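# Move three sand cores from mould onto plywood boards

## Task

Remove three sand cores from the mould: the elongated core with the rounded nose, plus the two upright bladed cores located in the mould half on the robot's right side. Place all three on the plywood boards next to the mould and release them. The other two cores must stay upright in the mould.

## Robot and tools

Robot: two six-joint arms, left_arm and right_arm, each with a two-finger gripper. Joint order per arm, used everywhere: waist, shoulder, elbow, wrist pitch, wrist yaw, wrist roll, then the gripper. Stated joint ranges in rad: waist -2.618 to 3.054, shoulder 0.000 to 3.142, elbow 0.000 to 3.142, wrist pitch -1.571 to 1.571, wrist yaw -1.571 to 1.571, wrist roll -2.094 to 2.094. True ends may differ by up to 0.059 rad.

Frames: the scene frame has its origin at table-top height midway between the nominal bases, +x out over the table, +z up, left_arm on the +y side (image sides do not follow these names). Calibrated bases: left_arm at (+0.031, +0.345, 0) m, quat_wxyz (+1.000, 0, 0, +0.008); right_arm at (+0.030, -0.335, 0) m, quat_wxyz (+1.000, 0, 0, -0.014). Each arm reports its end_effector_position (m) and end_effector_quat_wxyz in its own base frame; these can be off by a few cm, more at long reach. The gripper's fingers point along its +z and open along its y; the reported point sits between the pads about 1 cm short of the tips.

A row is 14 numbers, always for both arms: left_arm's six joint values then its opening, then the same seven for right_arm. Joint values are scaled offsets in [-1, 1] from the Joint targets shown at the start of the action (not from the previous row): 1.0 equals 2.224 rad for waist, shoulder, elbow and 8.485 rad for the three wrist joints. The opening is absolute, not an offset: +1 fully open, -1 closed. To keep an arm still, send 0 for its joints and repeat its current opening (0 is itself an opening command).

execute_actions: actions is a list of actions; each action is a list of up to 15 rows, one per 1/30 s step, with the last row held to fill 15 steps. Each new action counts again from the current Joint targets, so repeating an offset keeps moving. An action pushing a joint more than 0.059 rad beyond its range is rejected for both arms; a malformed action or a failing first action rejects the whole call. cameras selects images (omit/null/["all"] for all, [] for none); an empty actions list just reports state.

move: target is one 14-number row or a list of up to 15 rows; every row's offsets count from the same starting Joint targets. All joints travel together, so hands follow curves, and nothing avoids obstacles or the other arm. speed (rad/s, 0.01 to 12.57, default 0.5) caps the fastest joint; may be one per target. blend (rad) rounds corners between listed targets. opening_speed (0.2 or more, scale units per second) ramps the gripper; use near its minimum on fragile parts. blocking=false returns early while the move continues. The result adds a move: line: done, off_target (resting more than 0.035 rad from target), moving, held, or fault, and limits=held if steps were withheld. done does not rule out contact.

wait: seconds 0 to 10; arms hold their last command, a running move continues. stop: brakes a running move (needs room to decelerate). zoom_image: camera is cam_left_wrist or cam_right_wrist, region [x0, y0, x1, y1] in pixels of its latest image, at most 504 by 504, origin top-left; both images are 896x504. finished_scene: scene is the current scene's number; ends it irreversibly, so only call once the cores rest on the boards unheld.

Result lines: Joint positions (rad, plus pad gap in m, 0.094 fully open), Joint velocities (reads within noise when settled), Joint targets (the basis for your next offsets), Tool commands, grip_measured (opening on the command scale, up to about 2.7 mm wide when empty; on a gripped hard part it reads a bit narrower than the part), grip_effort_nm (motor effort, negative closing; not a reliable grasp sign), Joint torques (wrap at ±28 N m on joints 1 to 3). joint sent to its limit means a joint hit its end. joint command not followed means the clearance check altered targets. MOTOR HOT appears at 75 °C; at 90 °C that arm folds and goes idle, at 100 °C it collapses.

Limits on motion: each joint target may lead its measured angle by at most 0.339 rad (first three joints) or 2.2 rad (wrists); targets implying more than 200 mm of hand travel are scaled back. Big moves need several actions. If an arm is stalled against something, command targets back past its current positions to relieve the push.

Gripping: the gripper drives toward the grip_measured value you command and presses at full force (about 50 to 64 N per pad) once commanded about 0.05 below first contact. To release, command well above grip_measured.

Avoid: dropping cores or letting go while they move, knocking the two remaining cores over, fast collisions, hard presses, arms striking or gripping each other (can end the scene), anything leaving the table, and long stretched holds that overheat motors. Occasional small pushes on loose objects can occur. Cables on the wrist cameras count as arm contact.

Each tool is called after ">>>" as name(argument=value, ...) on one line, values as JSON.

## Session

>>> execute_actions(actions=[])

Scene clock: 0.00 s.
left_arm: end_effector_position=(+0.3631, -0.0246, +0.2028) grip_measured=+1.000 grip_effort_nm=n/a end_effector_quat_wxyz=(+0.569, -0.059, +0.818, -0.064) | right_arm: end_effector_position=(+0.3464, +0.0127, +0.2781) grip_measured=+1.000 grip_effort_nm=n/a end_effector_quat_wxyz=(+0.512, -0.227, +0.829, +0.002)
Joint positions: left_arm=[-0.095 1.034 0.566 0.116 -0.051 -0.203 0.094] | right_arm=[-0.154 1.056 1.018 -0.499 -0.37 -0.476 0.094]
Joint velocities: within noise
Joint torques (N m): no reading
Heat: left arm: 32 °C; right arm: 36 °C.
Joint targets: left_arm=[-0.095 1.027 0.576 0.117 -0.051 -0.202] | right_arm=[-0.154 1.049 1.030 -0.497 -0.374 -0.475]
Tool commands: left_gripper/opening=+1.0 right_gripper/opening=+1.0

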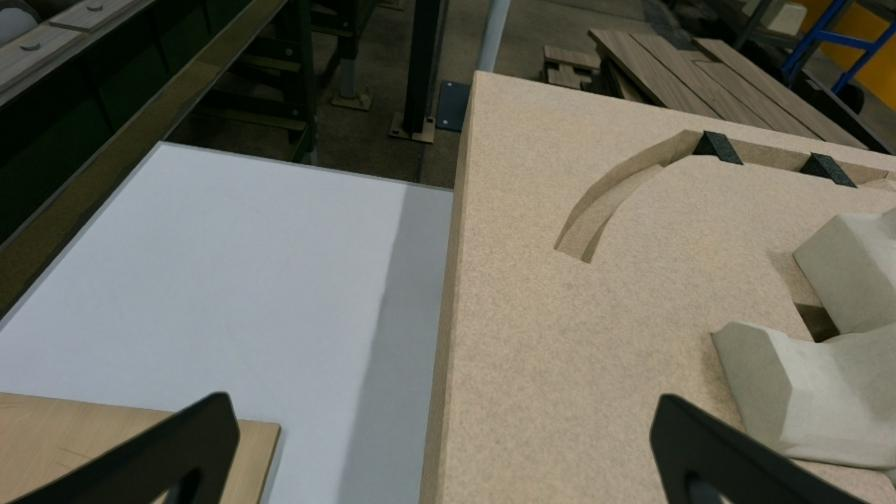

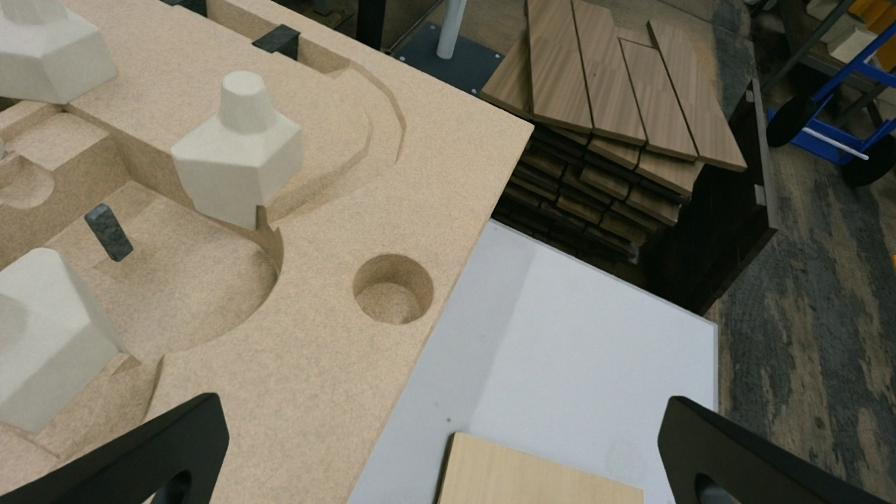

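>>> move(target=[-0.182,0.2577,0.640,-0.1965,0.006,0.0238,1,0.294,0.2478,0.436,-0.1241,0.0441,0.056,1], speed=0.9)

Scene clock: 24.13 s.
left_arm: end_effector_position=(+0.2906, -0.1541, +0.3043) grip_measured=+1.000 grip_effort_nm=0.027 end_effector_quat_wxyz=(+0.202, +0.235, +0.949, -0.048) | right_arm: end_effector_position=(+0.2901, +0.1596, +0.3022) grip_measured=+1.000 grip_effort_nm=0.027 end_effector_quat_wxyz=(+0.200, -0.245, +0.947, +0.053)
Joint positions: left_arm=[-0.494 1.587 1.977 -1.542 -0.007 -0.007 0.094] | right_arm=[0.497 1.591 1.972 -1.534 -0.006 -0.008 0.094]
Joint velocities: within noise
Joint torques (N m): left_arm=[-0.38 -4.23 6.08 1.14 0.1 0.02] | right_arm=[0.4 -4.45 6.89 0.66 0.04 0.06]
Heat: left arm: 36 °C; right arm: 39 °C.
Joint targets: left_arm=[-0.500 1.599 2.000 -1.550 -0.001 0.000] | right_arm=[0.500 1.600 2.000 -1.550 0.000 0.000]
move: done

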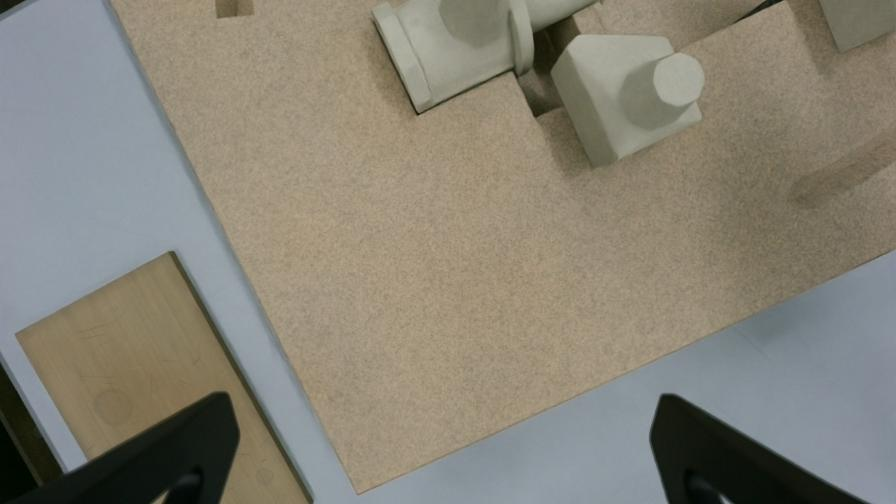

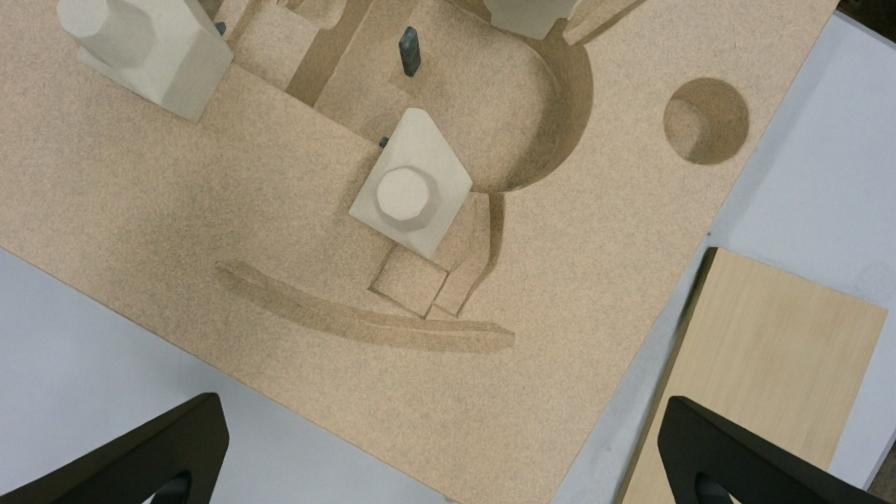

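>>> move(target=[0.0675,0.135,0.09,0.0059,0,0,1,-0.0225,0.135,0.09,0.0059,0,0,1], speed=0.9)

>>> move(target=[0.0,0,0,0,0,0,1,-0.2,0,0,0,0,0,1], speed=0.9, cameras=["cam_right_wrist"])

Scene clock: 30.43 s.
left_arm: end_effector_position=(+0.3841, -0.1383, +0.2577) grip_measured=+1.000 grip_effort_nm=0.032 end_effector_quat_wxyz=(+0.166, +0.168, +0.971, -0.028) | right_arm: end_effector_position=(+0.3651, +0.1802, +0.2549) grip_measured=+1.000 grip_effort_nm=0.022 end_effector_quat_wxyz=(+0.158, -0.226, +0.961, +0.038)
Joint positions: left_arm=[-0.349 1.904 2.178 -1.507 -0.003 -0.006 0.094] | right_arm=[0.454 1.907 2.175 -1.512 -0.004 -0.007 0.094]
Joint velocities: within noise
Joint torques (N m): left_arm=[-0.03 -8.25 6.15 1.15 0.05 0] | right_arm=[-0.25 -8.43 6.94 0.74 0.03 0.04]
Heat: left arm: 35 °C; right arm: 38 °C.
Joint targets: left_arm=[-0.350 1.900 2.200 -1.500 0.000 -0.001] | right_arm=[0.450 1.901 2.200 -1.500 0.000 0.001]
move: done

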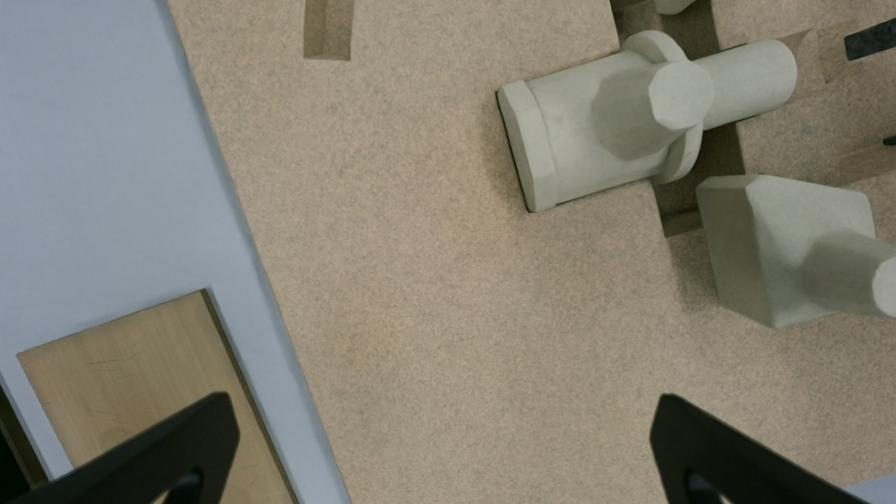

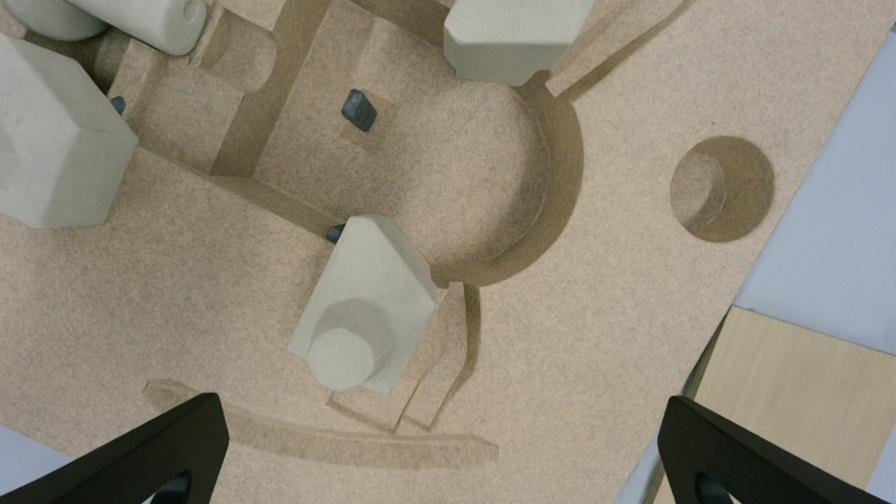

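Scene clock: 31.47 s.
left_arm: end_effector_position=(+0.3841, -0.1383, +0.2577) grip_measured=+1.000 grip_effort_nm=0.027 end_effector_quat_wxyz=(+0.166, +0.168, +0.971, -0.028) | right_arm: end_effector_position=(+0.4075, +0.0009, +0.2551) grip_measured=+1.000 grip_effort_nm=0.022 end_effector_quat_wxyz=(+0.163, -0.003, +0.987, -0.002)
Joint positions: left_arm=[-0.349 1.904 2.178 -1.507 -0.003 -0.006 0.094] | right_arm=[0.001 1.907 2.175 -1.51 0.003 -0.006 0.094]
Joint velocities: within noise
Joint torques (N m): left_arm=[0.02 -8.29 6.15 1.17 0.07 0] | right_arm=[0.29 -8.43 6.94 0.73 -0.01 0.04]
Heat: left arm: 35 °C; right arm: 38 °C.
Joint targets: left_arm=[-0.350 1.900 2.200 -1.500 0.000 -0.001] | right_arm=[0.006 1.901 2.200 -1.499 0.000 0.001]
move: done
Images, in order (width x height): cam_right_wrist 896x504.

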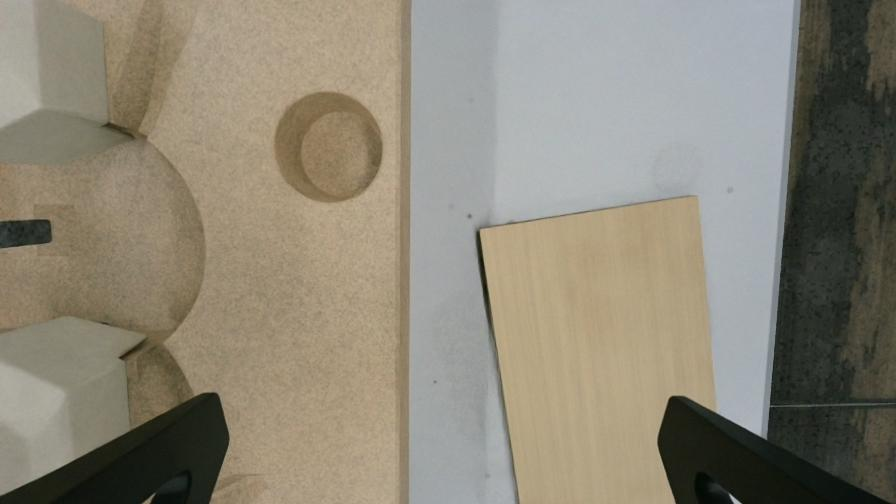

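>>> move(target=[0,-0.0333,-0.0917,-0.0059,0,0,1,0.1996,-0.0333,-0.0917,-0.0059,0,0,1], speed=0.9)

>>> move(target=[0,-0.0288,-0.1297,0.0264,0,0,1,0,-0.0288,-0.1297,0.0264,0,0,1], speed=0.9)

Scene clock: 55.37 s.
left_arm: end_effector_position=(+0.3498, -0.1258, +0.2199) grip_measured=+1.000 grip_effort_nm=0.027 end_effector_quat_wxyz=(+0.082, +0.170, +0.982, -0.013) | right_arm: end_effector_position=(+0.3349, +0.1655, +0.2216) grip_measured=+1.000 grip_effort_nm=0.022 end_effector_quat_wxyz=(+0.087, -0.227, +0.970, +0.021)
Joint positions: left_arm=[-0.349 1.864 2.004 -1.543 -0.003 -0.006 0.094] | right_arm=[0.455 1.861 2.004 -1.534 -0.003 -0.005 0.094]
Joint velocities: within noise
Joint torques (N m): left_arm=[-0.01 -10.56 3.74 0.68 0.07 -0.01] | right_arm=[-0.57 -10.41 4.38 0.27 0.03 0.03]
Heat: left arm: 36 °C; right arm: 37 °C.
Joint targets: left_arm=[-0.350 1.826 1.996 -1.550 0.000 -0.001] | right_arm=[0.450 1.827 1.996 -1.550 0.000 0.000]
move: off_target (left_arm); left_arm: the shoulder is farthest, 0.038 rad from its target

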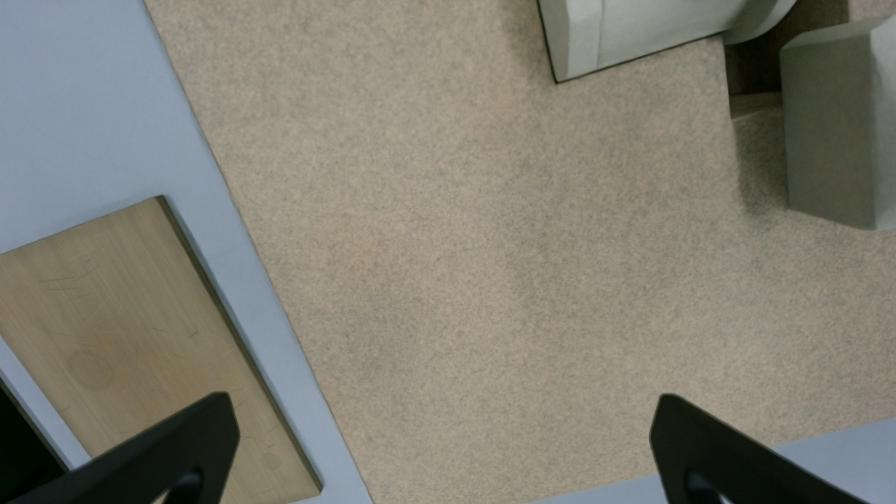

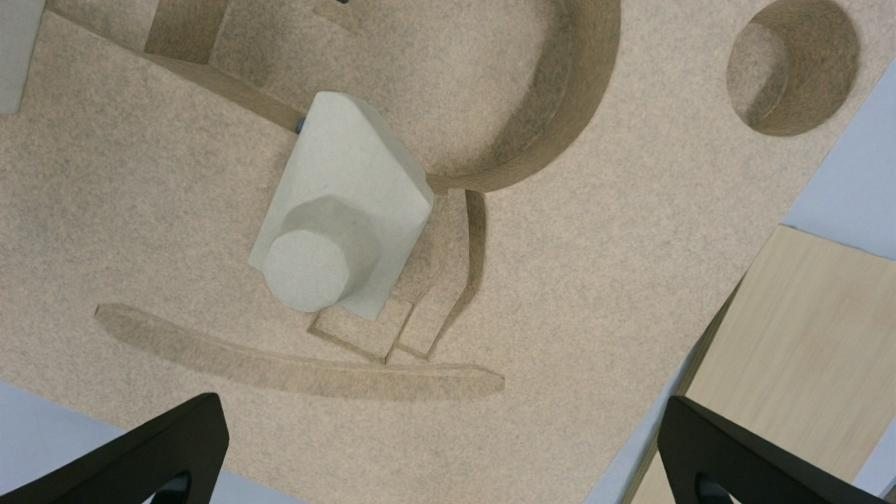

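Scene clock: 56.57 s.
left_arm: end_effector_position=(+0.3431, -0.1233, +0.1684) grip_measured=+1.000 grip_effort_nm=0.027 end_effector_quat_wxyz=(+0.071, +0.170, +0.983, -0.011) | right_arm: end_effector_position=(+0.3258, +0.1611, +0.1694) grip_measured=+1.000 grip_effort_nm=0.027 end_effector_quat_wxyz=(+0.069, -0.228, +0.971, +0.017)
Joint positions: left_arm=[-0.349 1.799 1.712 -1.34 -0.003 -0.006 0.094] | right_arm=[0.455 1.796 1.713 -1.344 -0.003 -0.005 0.094]
Joint velocities: within noise
Joint torques (N m): left_arm=[0.06 -10.28 4.3 0.87 0.06 -0.01] | right_arm=[-0.47 -10.15 4.92 0.49 0.02 0.03]
Heat: left arm: 36 °C; right arm: 37 °C.
Joint targets: left_arm=[-0.350 1.762 1.707 -1.326 0.000 -0.001] | right_arm=[0.450 1.762 1.708 -1.326 0.000 0.000]
move: off_target (left_arm); left_arm: the shoulder is farthest, 0.037 rad from its target

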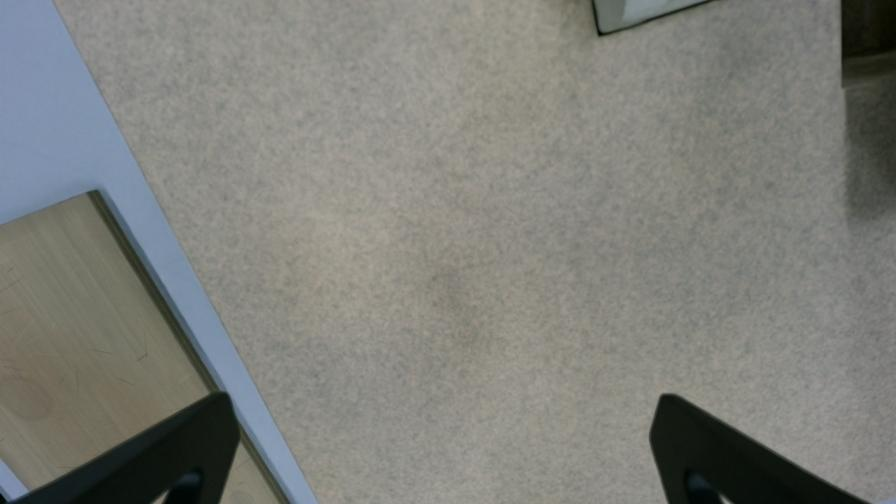

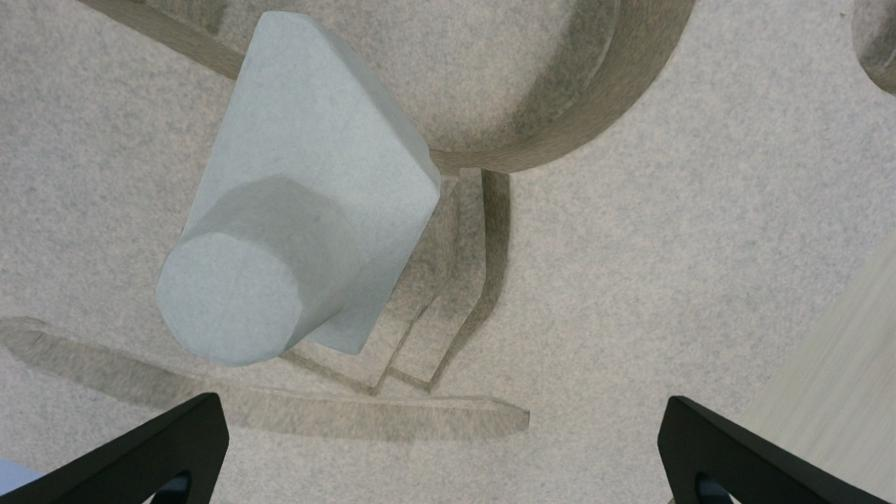

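>>> move(target=[-0.09,-0.6574,-0.6331,0.1327,0,0,1,0.0225,-0.6574,-0.6331,0.1327,0,0,1], speed=1.0)

Scene clock: 123.23 s.
left_arm: end_effector_position=(+0.2203, -0.1309, +0.2010) grip_measured=+1.000 grip_effort_nm=0.027 end_effector_quat_wxyz=(+0.598, +0.207, +0.756, -0.167) | right_arm: end_effector_position=(+0.2247, +0.1223, +0.1999) grip_measured=+1.000 grip_effort_nm=0.027 end_effector_quat_wxyz=(+0.600, -0.194, +0.761, +0.150)
Joint positions: left_arm=[-0.542 0.314 0.306 -0.224 -0.003 -0.006 0.094] | right_arm=[0.492 0.312 0.305 -0.229 -0.003 -0.005 0.094]
Joint velocities: within noise
Joint torques (N m): left_arm=[-0.46 0.42 5.23 2.46 0.04 -0.02] | right_arm=[0.64 0.5 5.86 1.8 0.02 0.02]
Heat: left arm: 36 °C; right arm: 44 °C.
Joint targets: left_arm=[-0.550 0.299 0.299 -0.200 0.000 -0.001] | right_arm=[0.499 0.300 0.299 -0.200 0.000 0.000]
move: done

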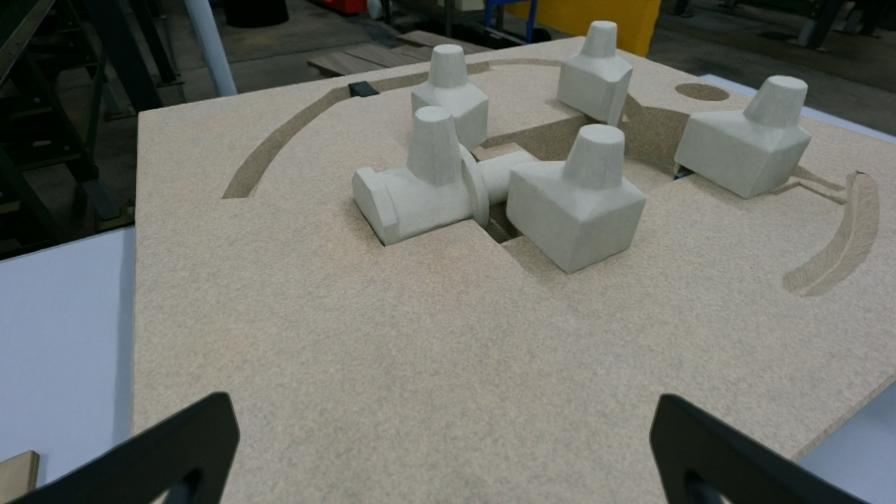

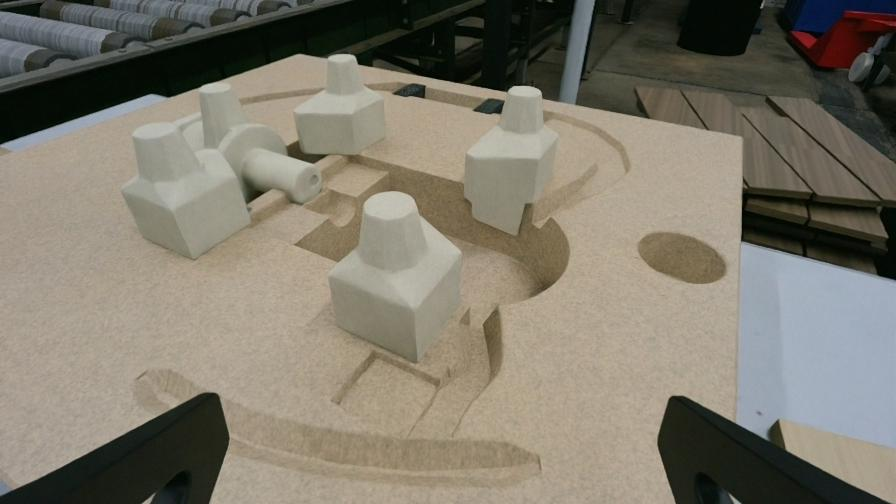

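>>> move(target=[0,0,0,0,0,0,1,0.0472,0.7419,0.8282,-0.1584,0.0147,0.0698,1], speed=1.0)

Scene clock: 195.47 s.
left_arm: end_effector_position=(+0.2204, -0.1309, +0.2013) grip_measured=+1.000 grip_effort_nm=0.027 end_effector_quat_wxyz=(+0.598, +0.207, +0.756, -0.167) | right_arm: end_effector_position=(+0.3412, +0.2097, +0.2226) grip_measured=+1.000 grip_effort_nm=0.022 end_effector_quat_wxyz=(+0.119, -0.002, +0.993, +0.012)
Joint positions: left_arm=[-0.542 0.314 0.306 -0.223 -0.003 -0.006 0.094] | right_arm=[0.599 1.946 2.114 -1.527 0.114 0.584 0.094]
Joint velocities: within noise
Joint torques (N m): left_arm=[-0.57 0.47 5.26 2.48 0.05 -0.01] | right_arm=[0.46 -7.9 7.19 0.28 0.17 0.04]
Heat: left arm: 44 °C; right arm: 43 °C.
Joint targets: left_arm=[-0.550 0.299 0.299 -0.200 0.000 -0.001] | right_arm=[0.604 1.951 2.141 -1.544 0.125 0.593]
move: done

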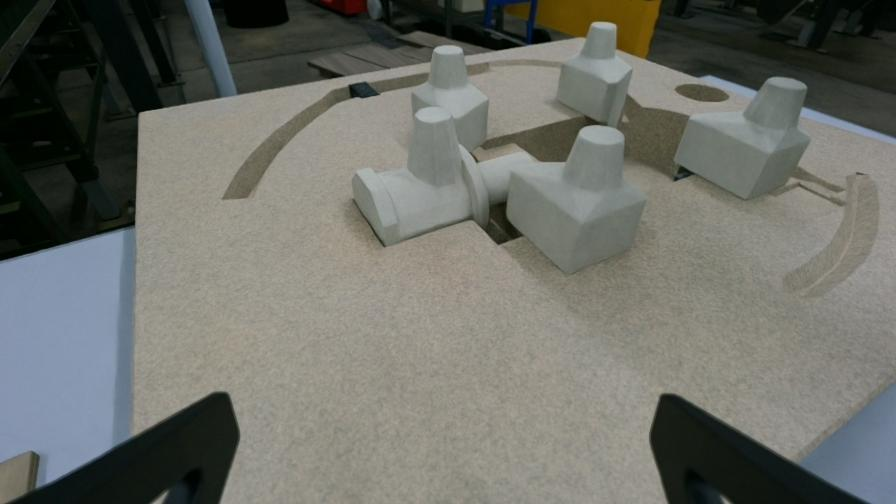

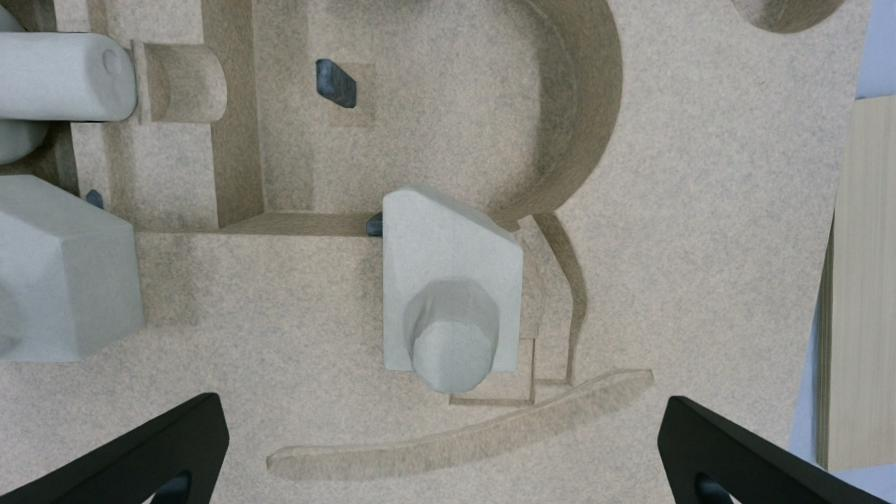

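>>> move(target=[0,0,0,0,0,0,1,-0.0038,-0.0387,-0.2323,0.0506,-0.0002,-0.001,1], speed=0.5, cameras=["cam_right_wrist"])

Scene clock: 204.17 s.
left_arm: end_effector_position=(+0.2204, -0.1309, +0.2013) grip_measured=+1.000 grip_effort_nm=0.027 end_effector_quat_wxyz=(+0.598, +0.207, +0.756, -0.167) | right_arm: end_effector_position=(+0.3402, +0.2088, +0.1160) grip_measured=+1.000 grip_effort_nm=0.027 end_effector_quat_wxyz=(+0.100, -0.003, +0.995, -0.002)
Joint positions: left_arm=[-0.542 0.314 0.306 -0.223 -0.003 -0.006 0.094] | right_arm=[0.599 1.903 1.631 -1.133 0.115 0.584 0.094]
Joint velocities: within noise
Joint torques (N m): left_arm=[-0.5 0.51 5.27 2.47 0.06 0.03] | right_arm=[-0.25 -11.56 4.98 0.52 0.11 -0.04]
Heat: left arm: 45 °C; right arm: 40 °C.
Joint targets: left_arm=[-0.550 0.299 0.299 -0.200 0.000 -0.001] | right_arm=[0.596 1.864 1.625 -1.114 0.123 0.584]
move: off_target (right_arm); right_arm: the shoulder is farthest, 0.038 rad from its target
Images, in order (width x height): cam_right_wrist 896x504.

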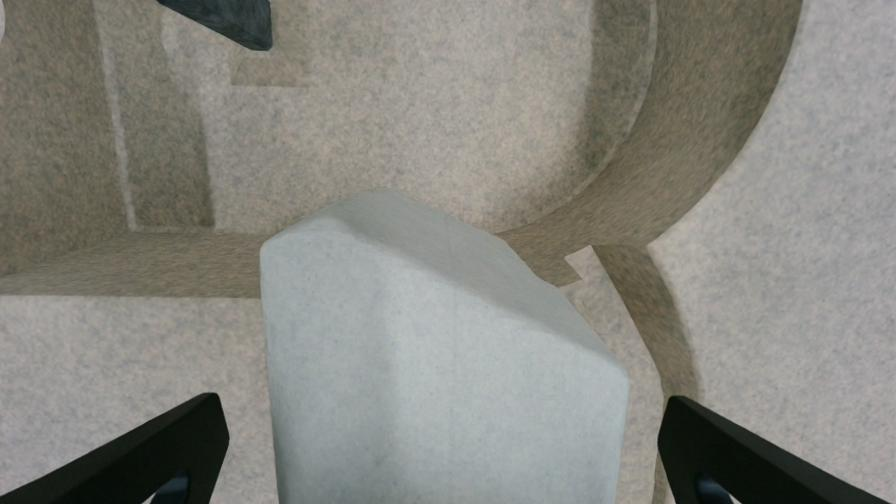

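>>> move(target=[0,0,0,0,0,0,1,0,0,0,0,0,0,0.0], opening_speed=0.4, cameras=["cam_right_wrist"])

Scene clock: 209.23 s.
left_arm: end_effector_position=(+0.2204, -0.1309, +0.2013) grip_measured=+1.000 grip_effort_nm=0.022 end_effector_quat_wxyz=(+0.598, +0.207, +0.756, -0.167) | right_arm: end_effector_position=(+0.3406, +0.2089, +0.1161) grip_measured=+0.159 grip_effort_nm=-1.004 end_effector_quat_wxyz=(+0.101, -0.003, +0.995, -0.001)
Joint positions: left_arm=[-0.542 0.314 0.306 -0.223 -0.003 -0.006 0.094] | right_arm=[0.599 1.903 1.631 -1.132 0.116 0.584 0.054]
Joint velocities: within noise
Joint torques (N m): left_arm=[-0.54 0.53 5.16 2.46 0.07 0.01] | right_arm=[-0.27 -11.56 4.96 0.53 0.11 -0.04]
Heat: left arm: 45 °C; right arm: 40 °C.
Joint targets: left_arm=[-0.550 0.299 0.299 -0.200 0.000 -0.001] | right_arm=[0.596 1.864 1.625 -1.115 0.123 0.584]
move: off_target (right_arm); right_arm: the shoulder is farthest, 0.039 rad from its target
Images, in order (width x height): cam_right_wrist 896x504.

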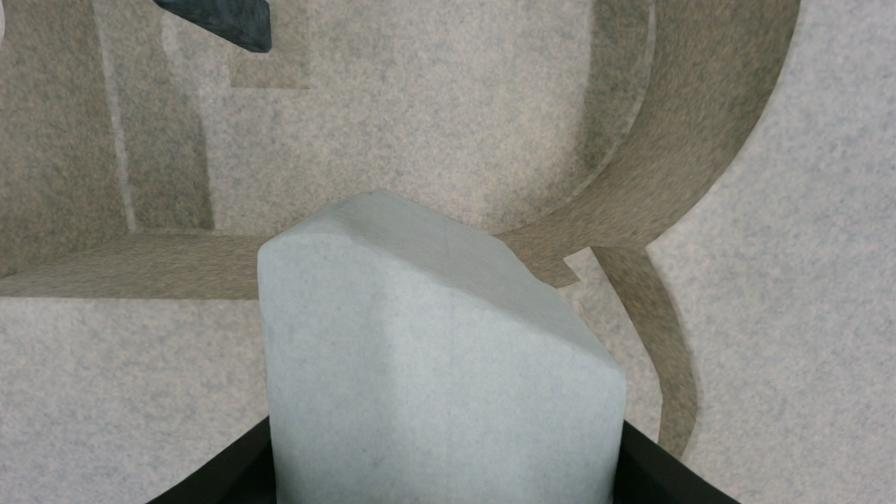

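>>> move(target=[[0,0,0,0,0,0,1,0,0.0139,0.0979,-0.0239,0,0,0.0],[0,0,0,0,0,0,1,0,0.0409,0.2347,-0.0517,0,0,0.0]], speed=0.25, blend=0.05)

Scene clock: 217.80 s.
left_arm: end_effector_position=(+0.2204, -0.1309, +0.2013) grip_measured=+1.000 grip_effort_nm=0.027 end_effector_quat_wxyz=(+0.598, +0.207, +0.756, -0.167) | right_arm: end_effector_position=(+0.3360, +0.2058, +0.2169) grip_measured=+0.158 grip_effort_nm=-1.004 end_effector_quat_wxyz=(+0.104, -0.002, +0.995, +0.000)
Joint positions: left_arm=[-0.542 0.314 0.306 -0.223 -0.003 -0.006 0.094] | right_arm=[0.599 1.952 2.106 -1.552 0.115 0.584 0.054]
Joint velocities: within noise
Joint torques (N m): left_arm=[-0.61 0.53 5.27 2.48 0.03 0.02] | right_arm=[-0.27 -8.06 8.27 0.34 0.12 -0.04]
Heat: left arm: 46 °C; right arm: 43 °C.
Joint targets: left_arm=[-0.550 0.299 0.299 -0.200 0.000 -0.001] | right_arm=[0.596 1.955 2.147 -1.553 0.123 0.584]
move: off_target (right_arm); right_arm: the elbow is farthest, 0.041 rad from its target

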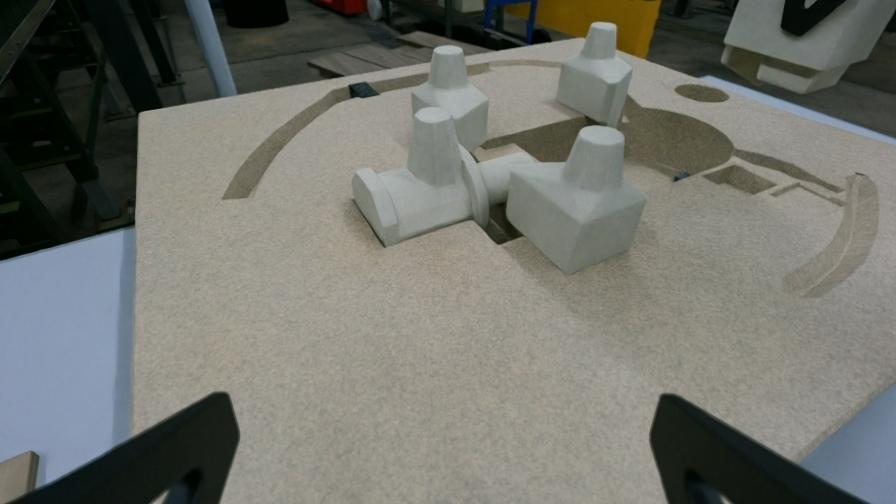

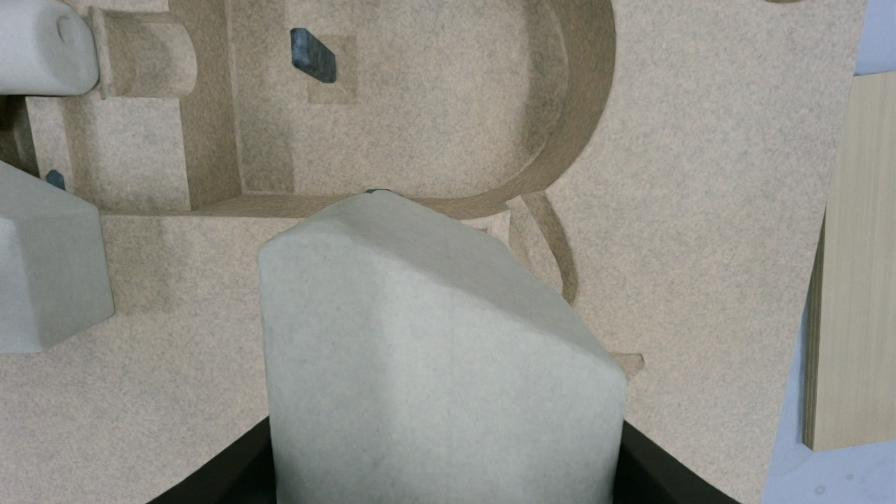

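>>> move(target=[[0,0,0,0,0,0,1,-0.451,0,0,0,-0.0602,-0.0838,0.0],[0,0,0,0,0,0,1,-0.451,-0.2826,-0.7854,0.2539,-0.0602,-0.0838,0.0]], speed=0.7, blend=0.1)

Scene clock: 246.30 s.
left_arm: end_effector_position=(+0.2204, -0.1309, +0.2014) grip_measured=+1.000 grip_effort_nm=0.032 end_effector_quat_wxyz=(+0.598, +0.207, +0.756, -0.167) | right_arm: end_effector_position=(+0.3586, -0.0850, +0.0970) grip_measured=+0.158 grip_effort_nm=-1.004 end_effector_quat_wxyz=(+0.531, +0.029, +0.847, +0.018)
Joint positions: left_arm=[-0.542 0.314 0.306 -0.222 -0.003 -0.006 0.094] | right_arm=[-0.41 1.368 0.39 0.493 -0.368 -0.119 0.054]
Joint velocities: within noise
Joint torques (N m): left_arm=[-0.55 0.53 5.26 2.47 0.06 0] | right_arm=[0.28 -7.19 5.89 2.51 -0.28 -0.13]
Heat: left arm: 47 °C; right arm: 40 °C.
Joint targets: left_arm=[-0.550 0.299 0.299 -0.200 0.000 -0.001] | right_arm=[-0.407 1.327 0.400 0.601 -0.388 -0.127]
move: off_target (right_arm); right_arm: the wrist pitch is farthest, 0.109 rad from its target

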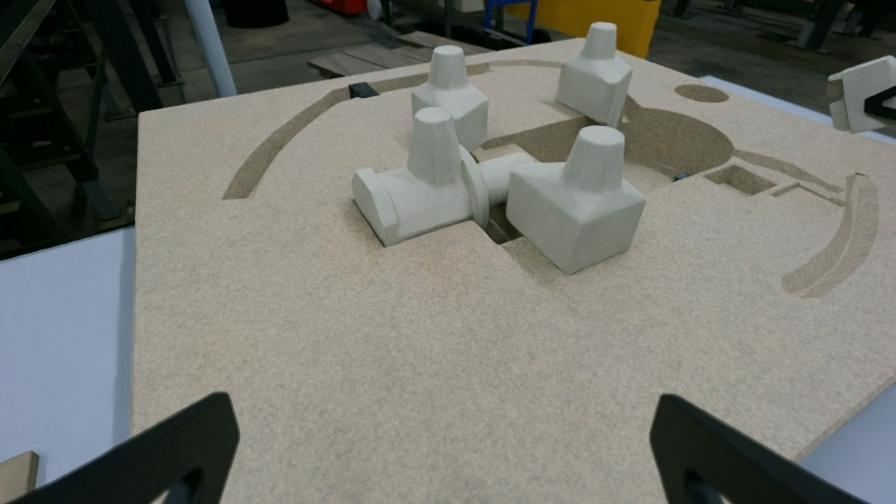

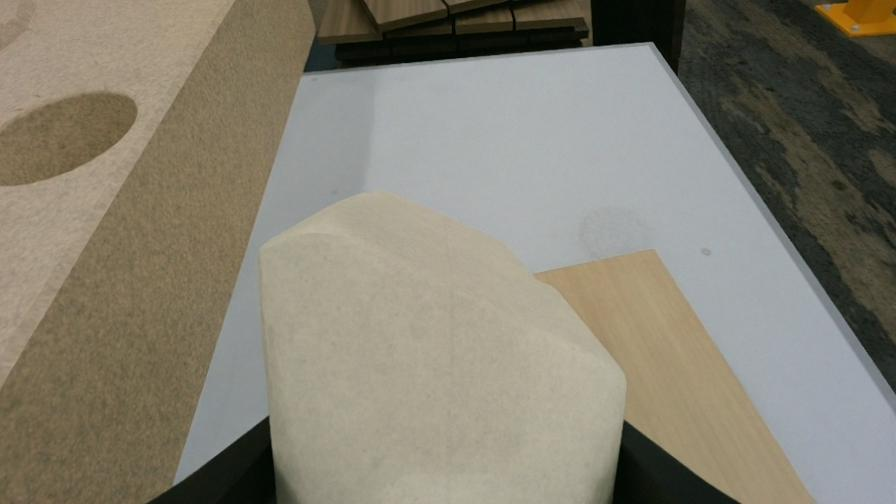

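>>> move(target=[0,0,0,0,0,0,1,0,-0.05,0,0,0,0,0.0], speed=0.5, cameras=["cam_right_wrist"])

Scene clock: 251.43 s.
left_arm: end_effector_position=(+0.2204, -0.1309, +0.2014) grip_measured=+1.000 grip_effort_nm=0.027 end_effector_quat_wxyz=(+0.598, +0.207, +0.756, -0.167) | right_arm: end_effector_position=(+0.3594, -0.0847, +0.1397) grip_measured=+0.158 grip_effort_nm=-1.004 end_effector_quat_wxyz=(+0.580, +0.013, +0.814, +0.000)
Joint positions: left_arm=[-0.542 0.314 0.306 -0.222 -0.003 -0.006 0.094] | right_arm=[-0.41 1.249 0.39 0.501 -0.371 -0.119 0.054]
Joint velocities: within noise
Joint torques (N m): left_arm=[-0.61 0.39 5.24 2.45 0.06 0] | right_arm=[0.28 -5.97 6.32 2.42 -0.23 -0.12]
Heat: left arm: 48 °C; right arm: 41 °C.
Joint targets: left_arm=[-0.550 0.299 0.299 -0.200 0.000 -0.001] | right_arm=[-0.407 1.216 0.400 0.601 -0.388 -0.126]
move: off_target (right_arm); right_arm: the wrist pitch is farthest, 0.100 rad from its target
Images, in order (width x height): cam_right_wrist 896x504.

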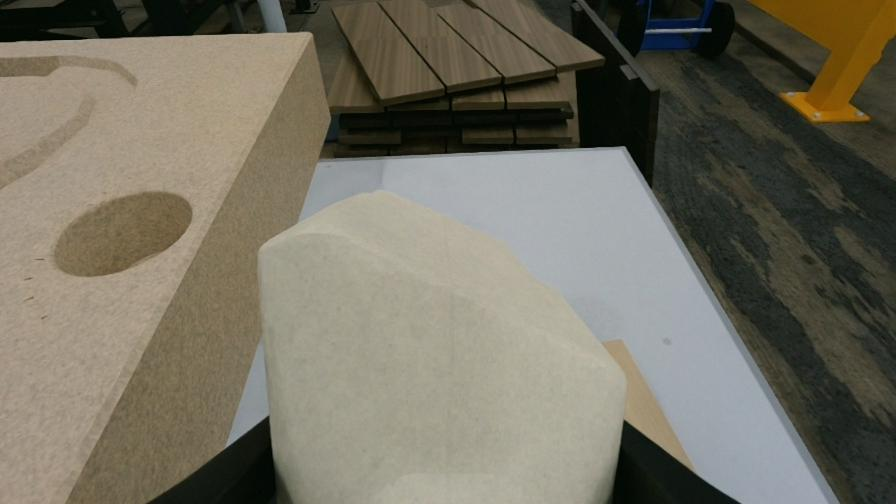

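>>> move(target=[0,0,0,0,0,0,1,-0.1201,0.1494,0.0643,-0.0274,-0.0727,-0.0599,0.0], speed=0.5)

Scene clock: 288.83 s.
left_arm: end_effector_position=(+0.2204, -0.1309, +0.2014) grip_measured=+1.000 grip_effort_nm=0.032 end_effector_quat_wxyz=(+0.598, +0.207, +0.756, -0.167) | right_arm: end_effector_position=(+0.3412, -0.0838, +0.0857) grip_measured=+0.158 grip_effort_nm=-1.004 end_effector_quat_wxyz=(+0.544, -0.170, +0.814, +0.111)
Joint positions: left_arm=[-0.542 0.314 0.306 -0.222 -0.003 -0.006 0.094] | right_arm=[-0.669 1.55 0.501 0.33 -0.95 -0.622 0.054]
Joint velocities: within noise
Joint torques (N m): left_arm=[-0.59 0.51 5.14 2.47 0.07 -0.01] | right_arm=[-0.44 -4.82 7.92 1.46 -0.78 -0.15]
Heat: left arm: 49 °C; right arm: 46 °C.
Joint targets: left_arm=[-0.550 0.299 0.299 -0.200 0.000 -0.001] | right_arm=[-0.674 1.548 0.543 0.369 -1.005 -0.635]
move: off_target (right_arm); right_arm: the wrist yaw is farthest, 0.055 rad from its target

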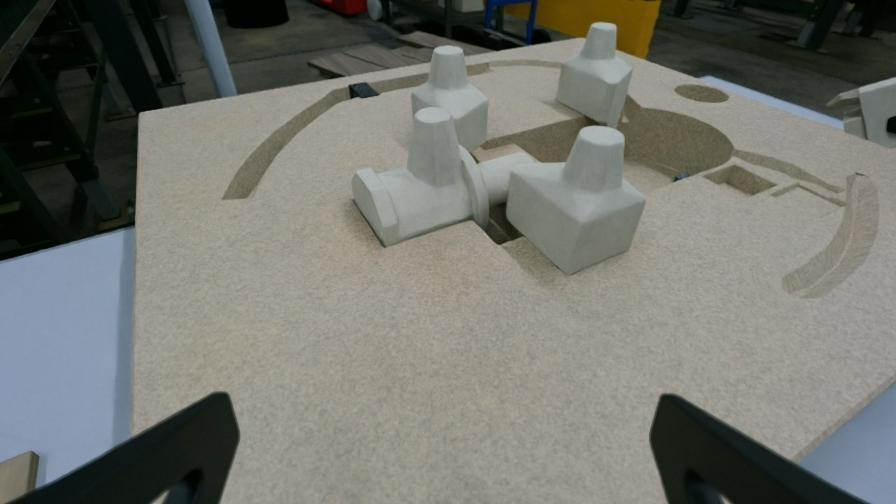

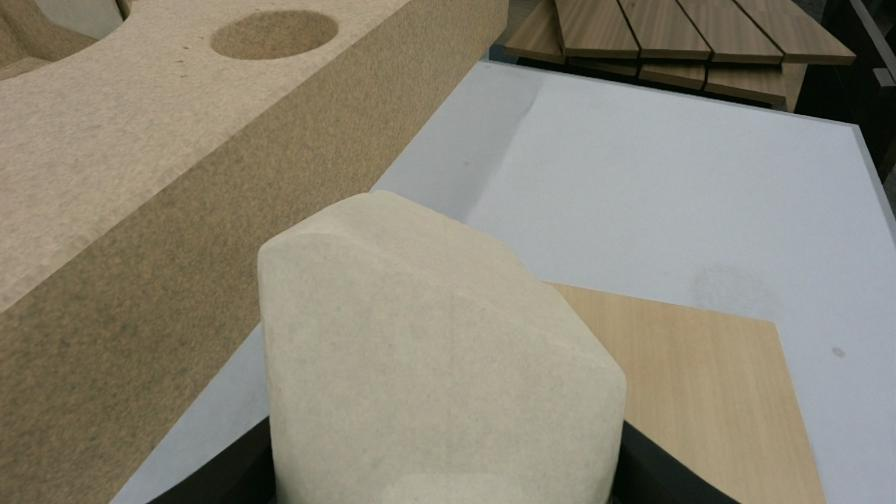

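>>> move(target=[0,0,0,0,0,0,1,-0.0066,0.0962,-0.0409,0.0496,-0.0092,0.0126,0.0], speed=0.25, cameras=["cam_right_wrist"])

Scene clock: 295.10 s.
left_arm: end_effector_position=(+0.2204, -0.1309, +0.2014) grip_measured=+1.000 grip_effort_nm=0.022 end_effector_quat_wxyz=(+0.598, +0.207, +0.756, -0.167) | right_arm: end_effector_position=(+0.3493, -0.0846, +0.0663) grip_measured=+0.158 grip_effort_nm=-1.004 end_effector_quat_wxyz=(+0.584, -0.174, +0.782, +0.126)
Joint positions: left_arm=[-0.542 0.314 0.306 -0.222 -0.003 -0.006 0.094] | right_arm=[-0.681 1.761 0.45 0.719 -1.035 -0.531 0.054]
Joint velocities: within noise
Joint torques (N m): left_arm=[-0.54 0.46 5.24 2.47 0.05 0.01] | right_arm=[-0.65 -5.38 3.7 1.84 -0.7 0.01]
Heat: left arm: 50 °C; right arm: 46 °C.
Joint targets: left_arm=[-0.550 0.299 0.299 -0.200 0.000 -0.001] | right_arm=[-0.689 1.762 0.452 0.789 -1.083 -0.528]
move: off_target (right_arm); right_arm: the wrist pitch is farthest, 0.071 rad from its target
Images, in order (width x height): cam_right_wrist 896x504.

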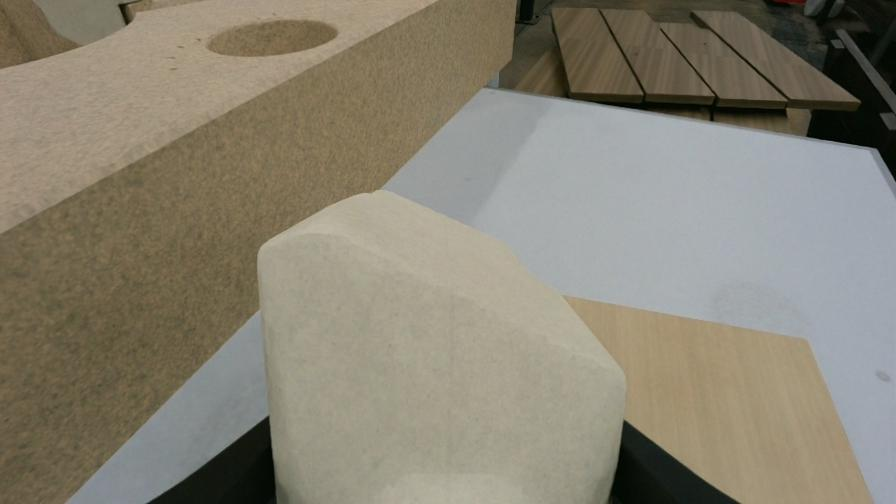

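>>> move(target=[0,0,0,0,0,0,1,-0.0066,0.0962,-0.0409,0.0496,-0.0092,0.0126,0.0], speed=0.25)

Scene clock: 299.13 s.
left_arm: end_effector_position=(+0.2204, -0.1309, +0.2014) grip_measured=+1.000 grip_effort_nm=0.027 end_effector_quat_wxyz=(+0.598, +0.207, +0.756, -0.167) | right_arm: end_effector_position=(+0.3397, -0.0740, +0.0528) grip_measured=+0.158 grip_effort_nm=-1.009 end_effector_quat_wxyz=(+0.624, -0.186, +0.746, +0.139)
Joint positions: left_arm=[-0.542 0.314 0.306 -0.222 -0.003 -0.006 0.094] | right_arm=[-0.699 1.967 0.366 1.162 -1.125 -0.427 0.054]
Joint velocities: within noise
Joint torques (N m): left_arm=[-0.58 0.47 5.31 2.47 0.05 0] | right_arm=[-0.42 -5.11 1.78 1.62 -0.53 0.02]
Heat: left arm: 50 °C; right arm: 45 °C.
Joint targets: left_arm=[-0.550 0.299 0.299 -0.200 0.000 -0.001] | right_arm=[-0.703 1.976 0.361 1.210 -1.161 -0.421]
move: off_target (right_arm); right_arm: the wrist pitch is farthest, 0.048 rad from its target

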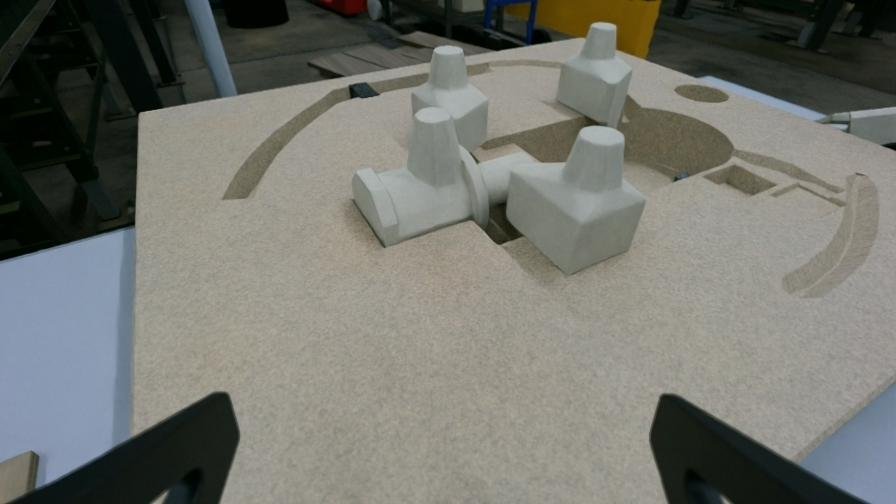

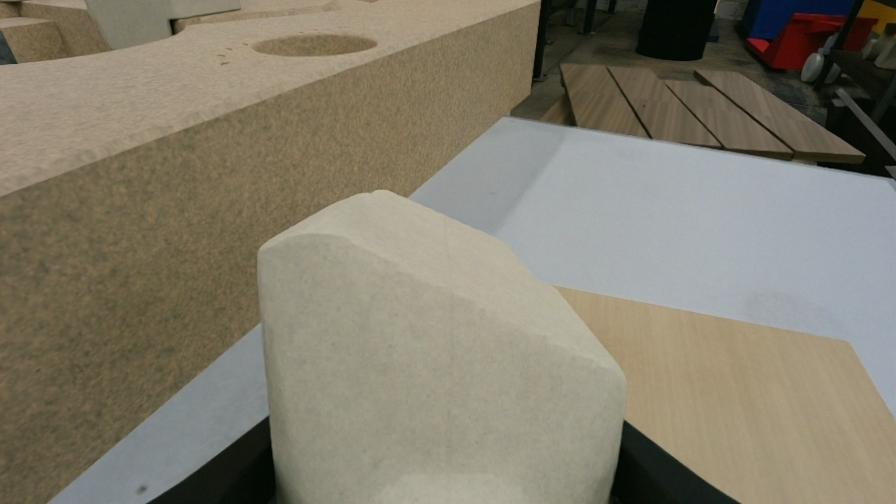

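>>> move(target=[0,0,0,0,0,0,1,0,0.0405,0,0.0118,0,0,0.0], speed=0.2, cameras=["cam_right_wrist"])

Scene clock: 303.90 s.
left_arm: end_effector_position=(+0.2204, -0.1309, +0.2014) grip_measured=+1.000 grip_effort_nm=0.027 end_effector_quat_wxyz=(+0.598, +0.207, +0.756, -0.167) | right_arm: end_effector_position=(+0.3393, -0.0726, +0.0508) grip_measured=+0.158 grip_effort_nm=-1.009 end_effector_quat_wxyz=(+0.638, -0.202, +0.731, +0.136)
Joint positions: left_arm=[-0.542 0.314 0.306 -0.222 -0.003 -0.006 0.094] | right_arm=[-0.704 2.045 0.366 1.298 -1.157 -0.409 0.054]
Joint velocities: within noise
Joint torques (N m): left_arm=[-0.47 0.5 5.24 2.44 0.06 -0.01] | right_arm=[0.02 -4.34 1.42 1.29 -0.21 -0.18]
Heat: left arm: 50 °C; right arm: 45 °C.
Joint targets: left_arm=[-0.550 0.299 0.299 -0.200 0.000 -0.001] | right_arm=[-0.704 2.066 0.361 1.310 -1.161 -0.421]
move: done
Images, in order (width x height): cam_right_wrist 896x504.

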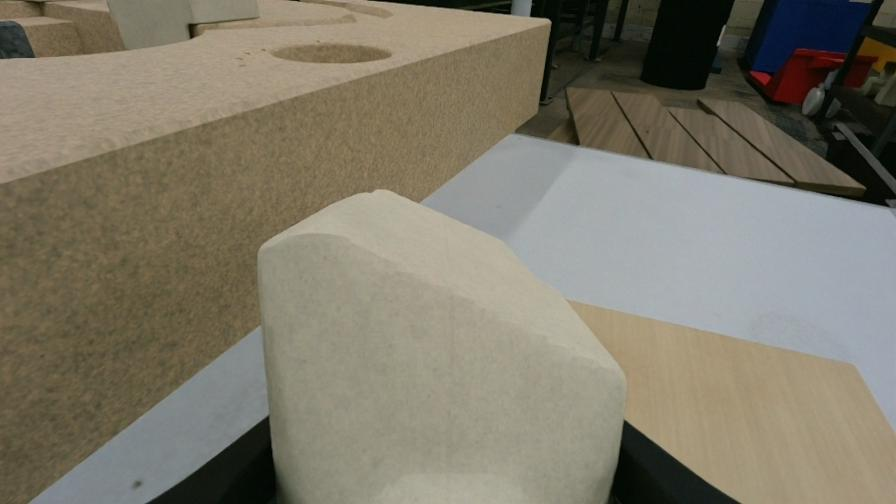

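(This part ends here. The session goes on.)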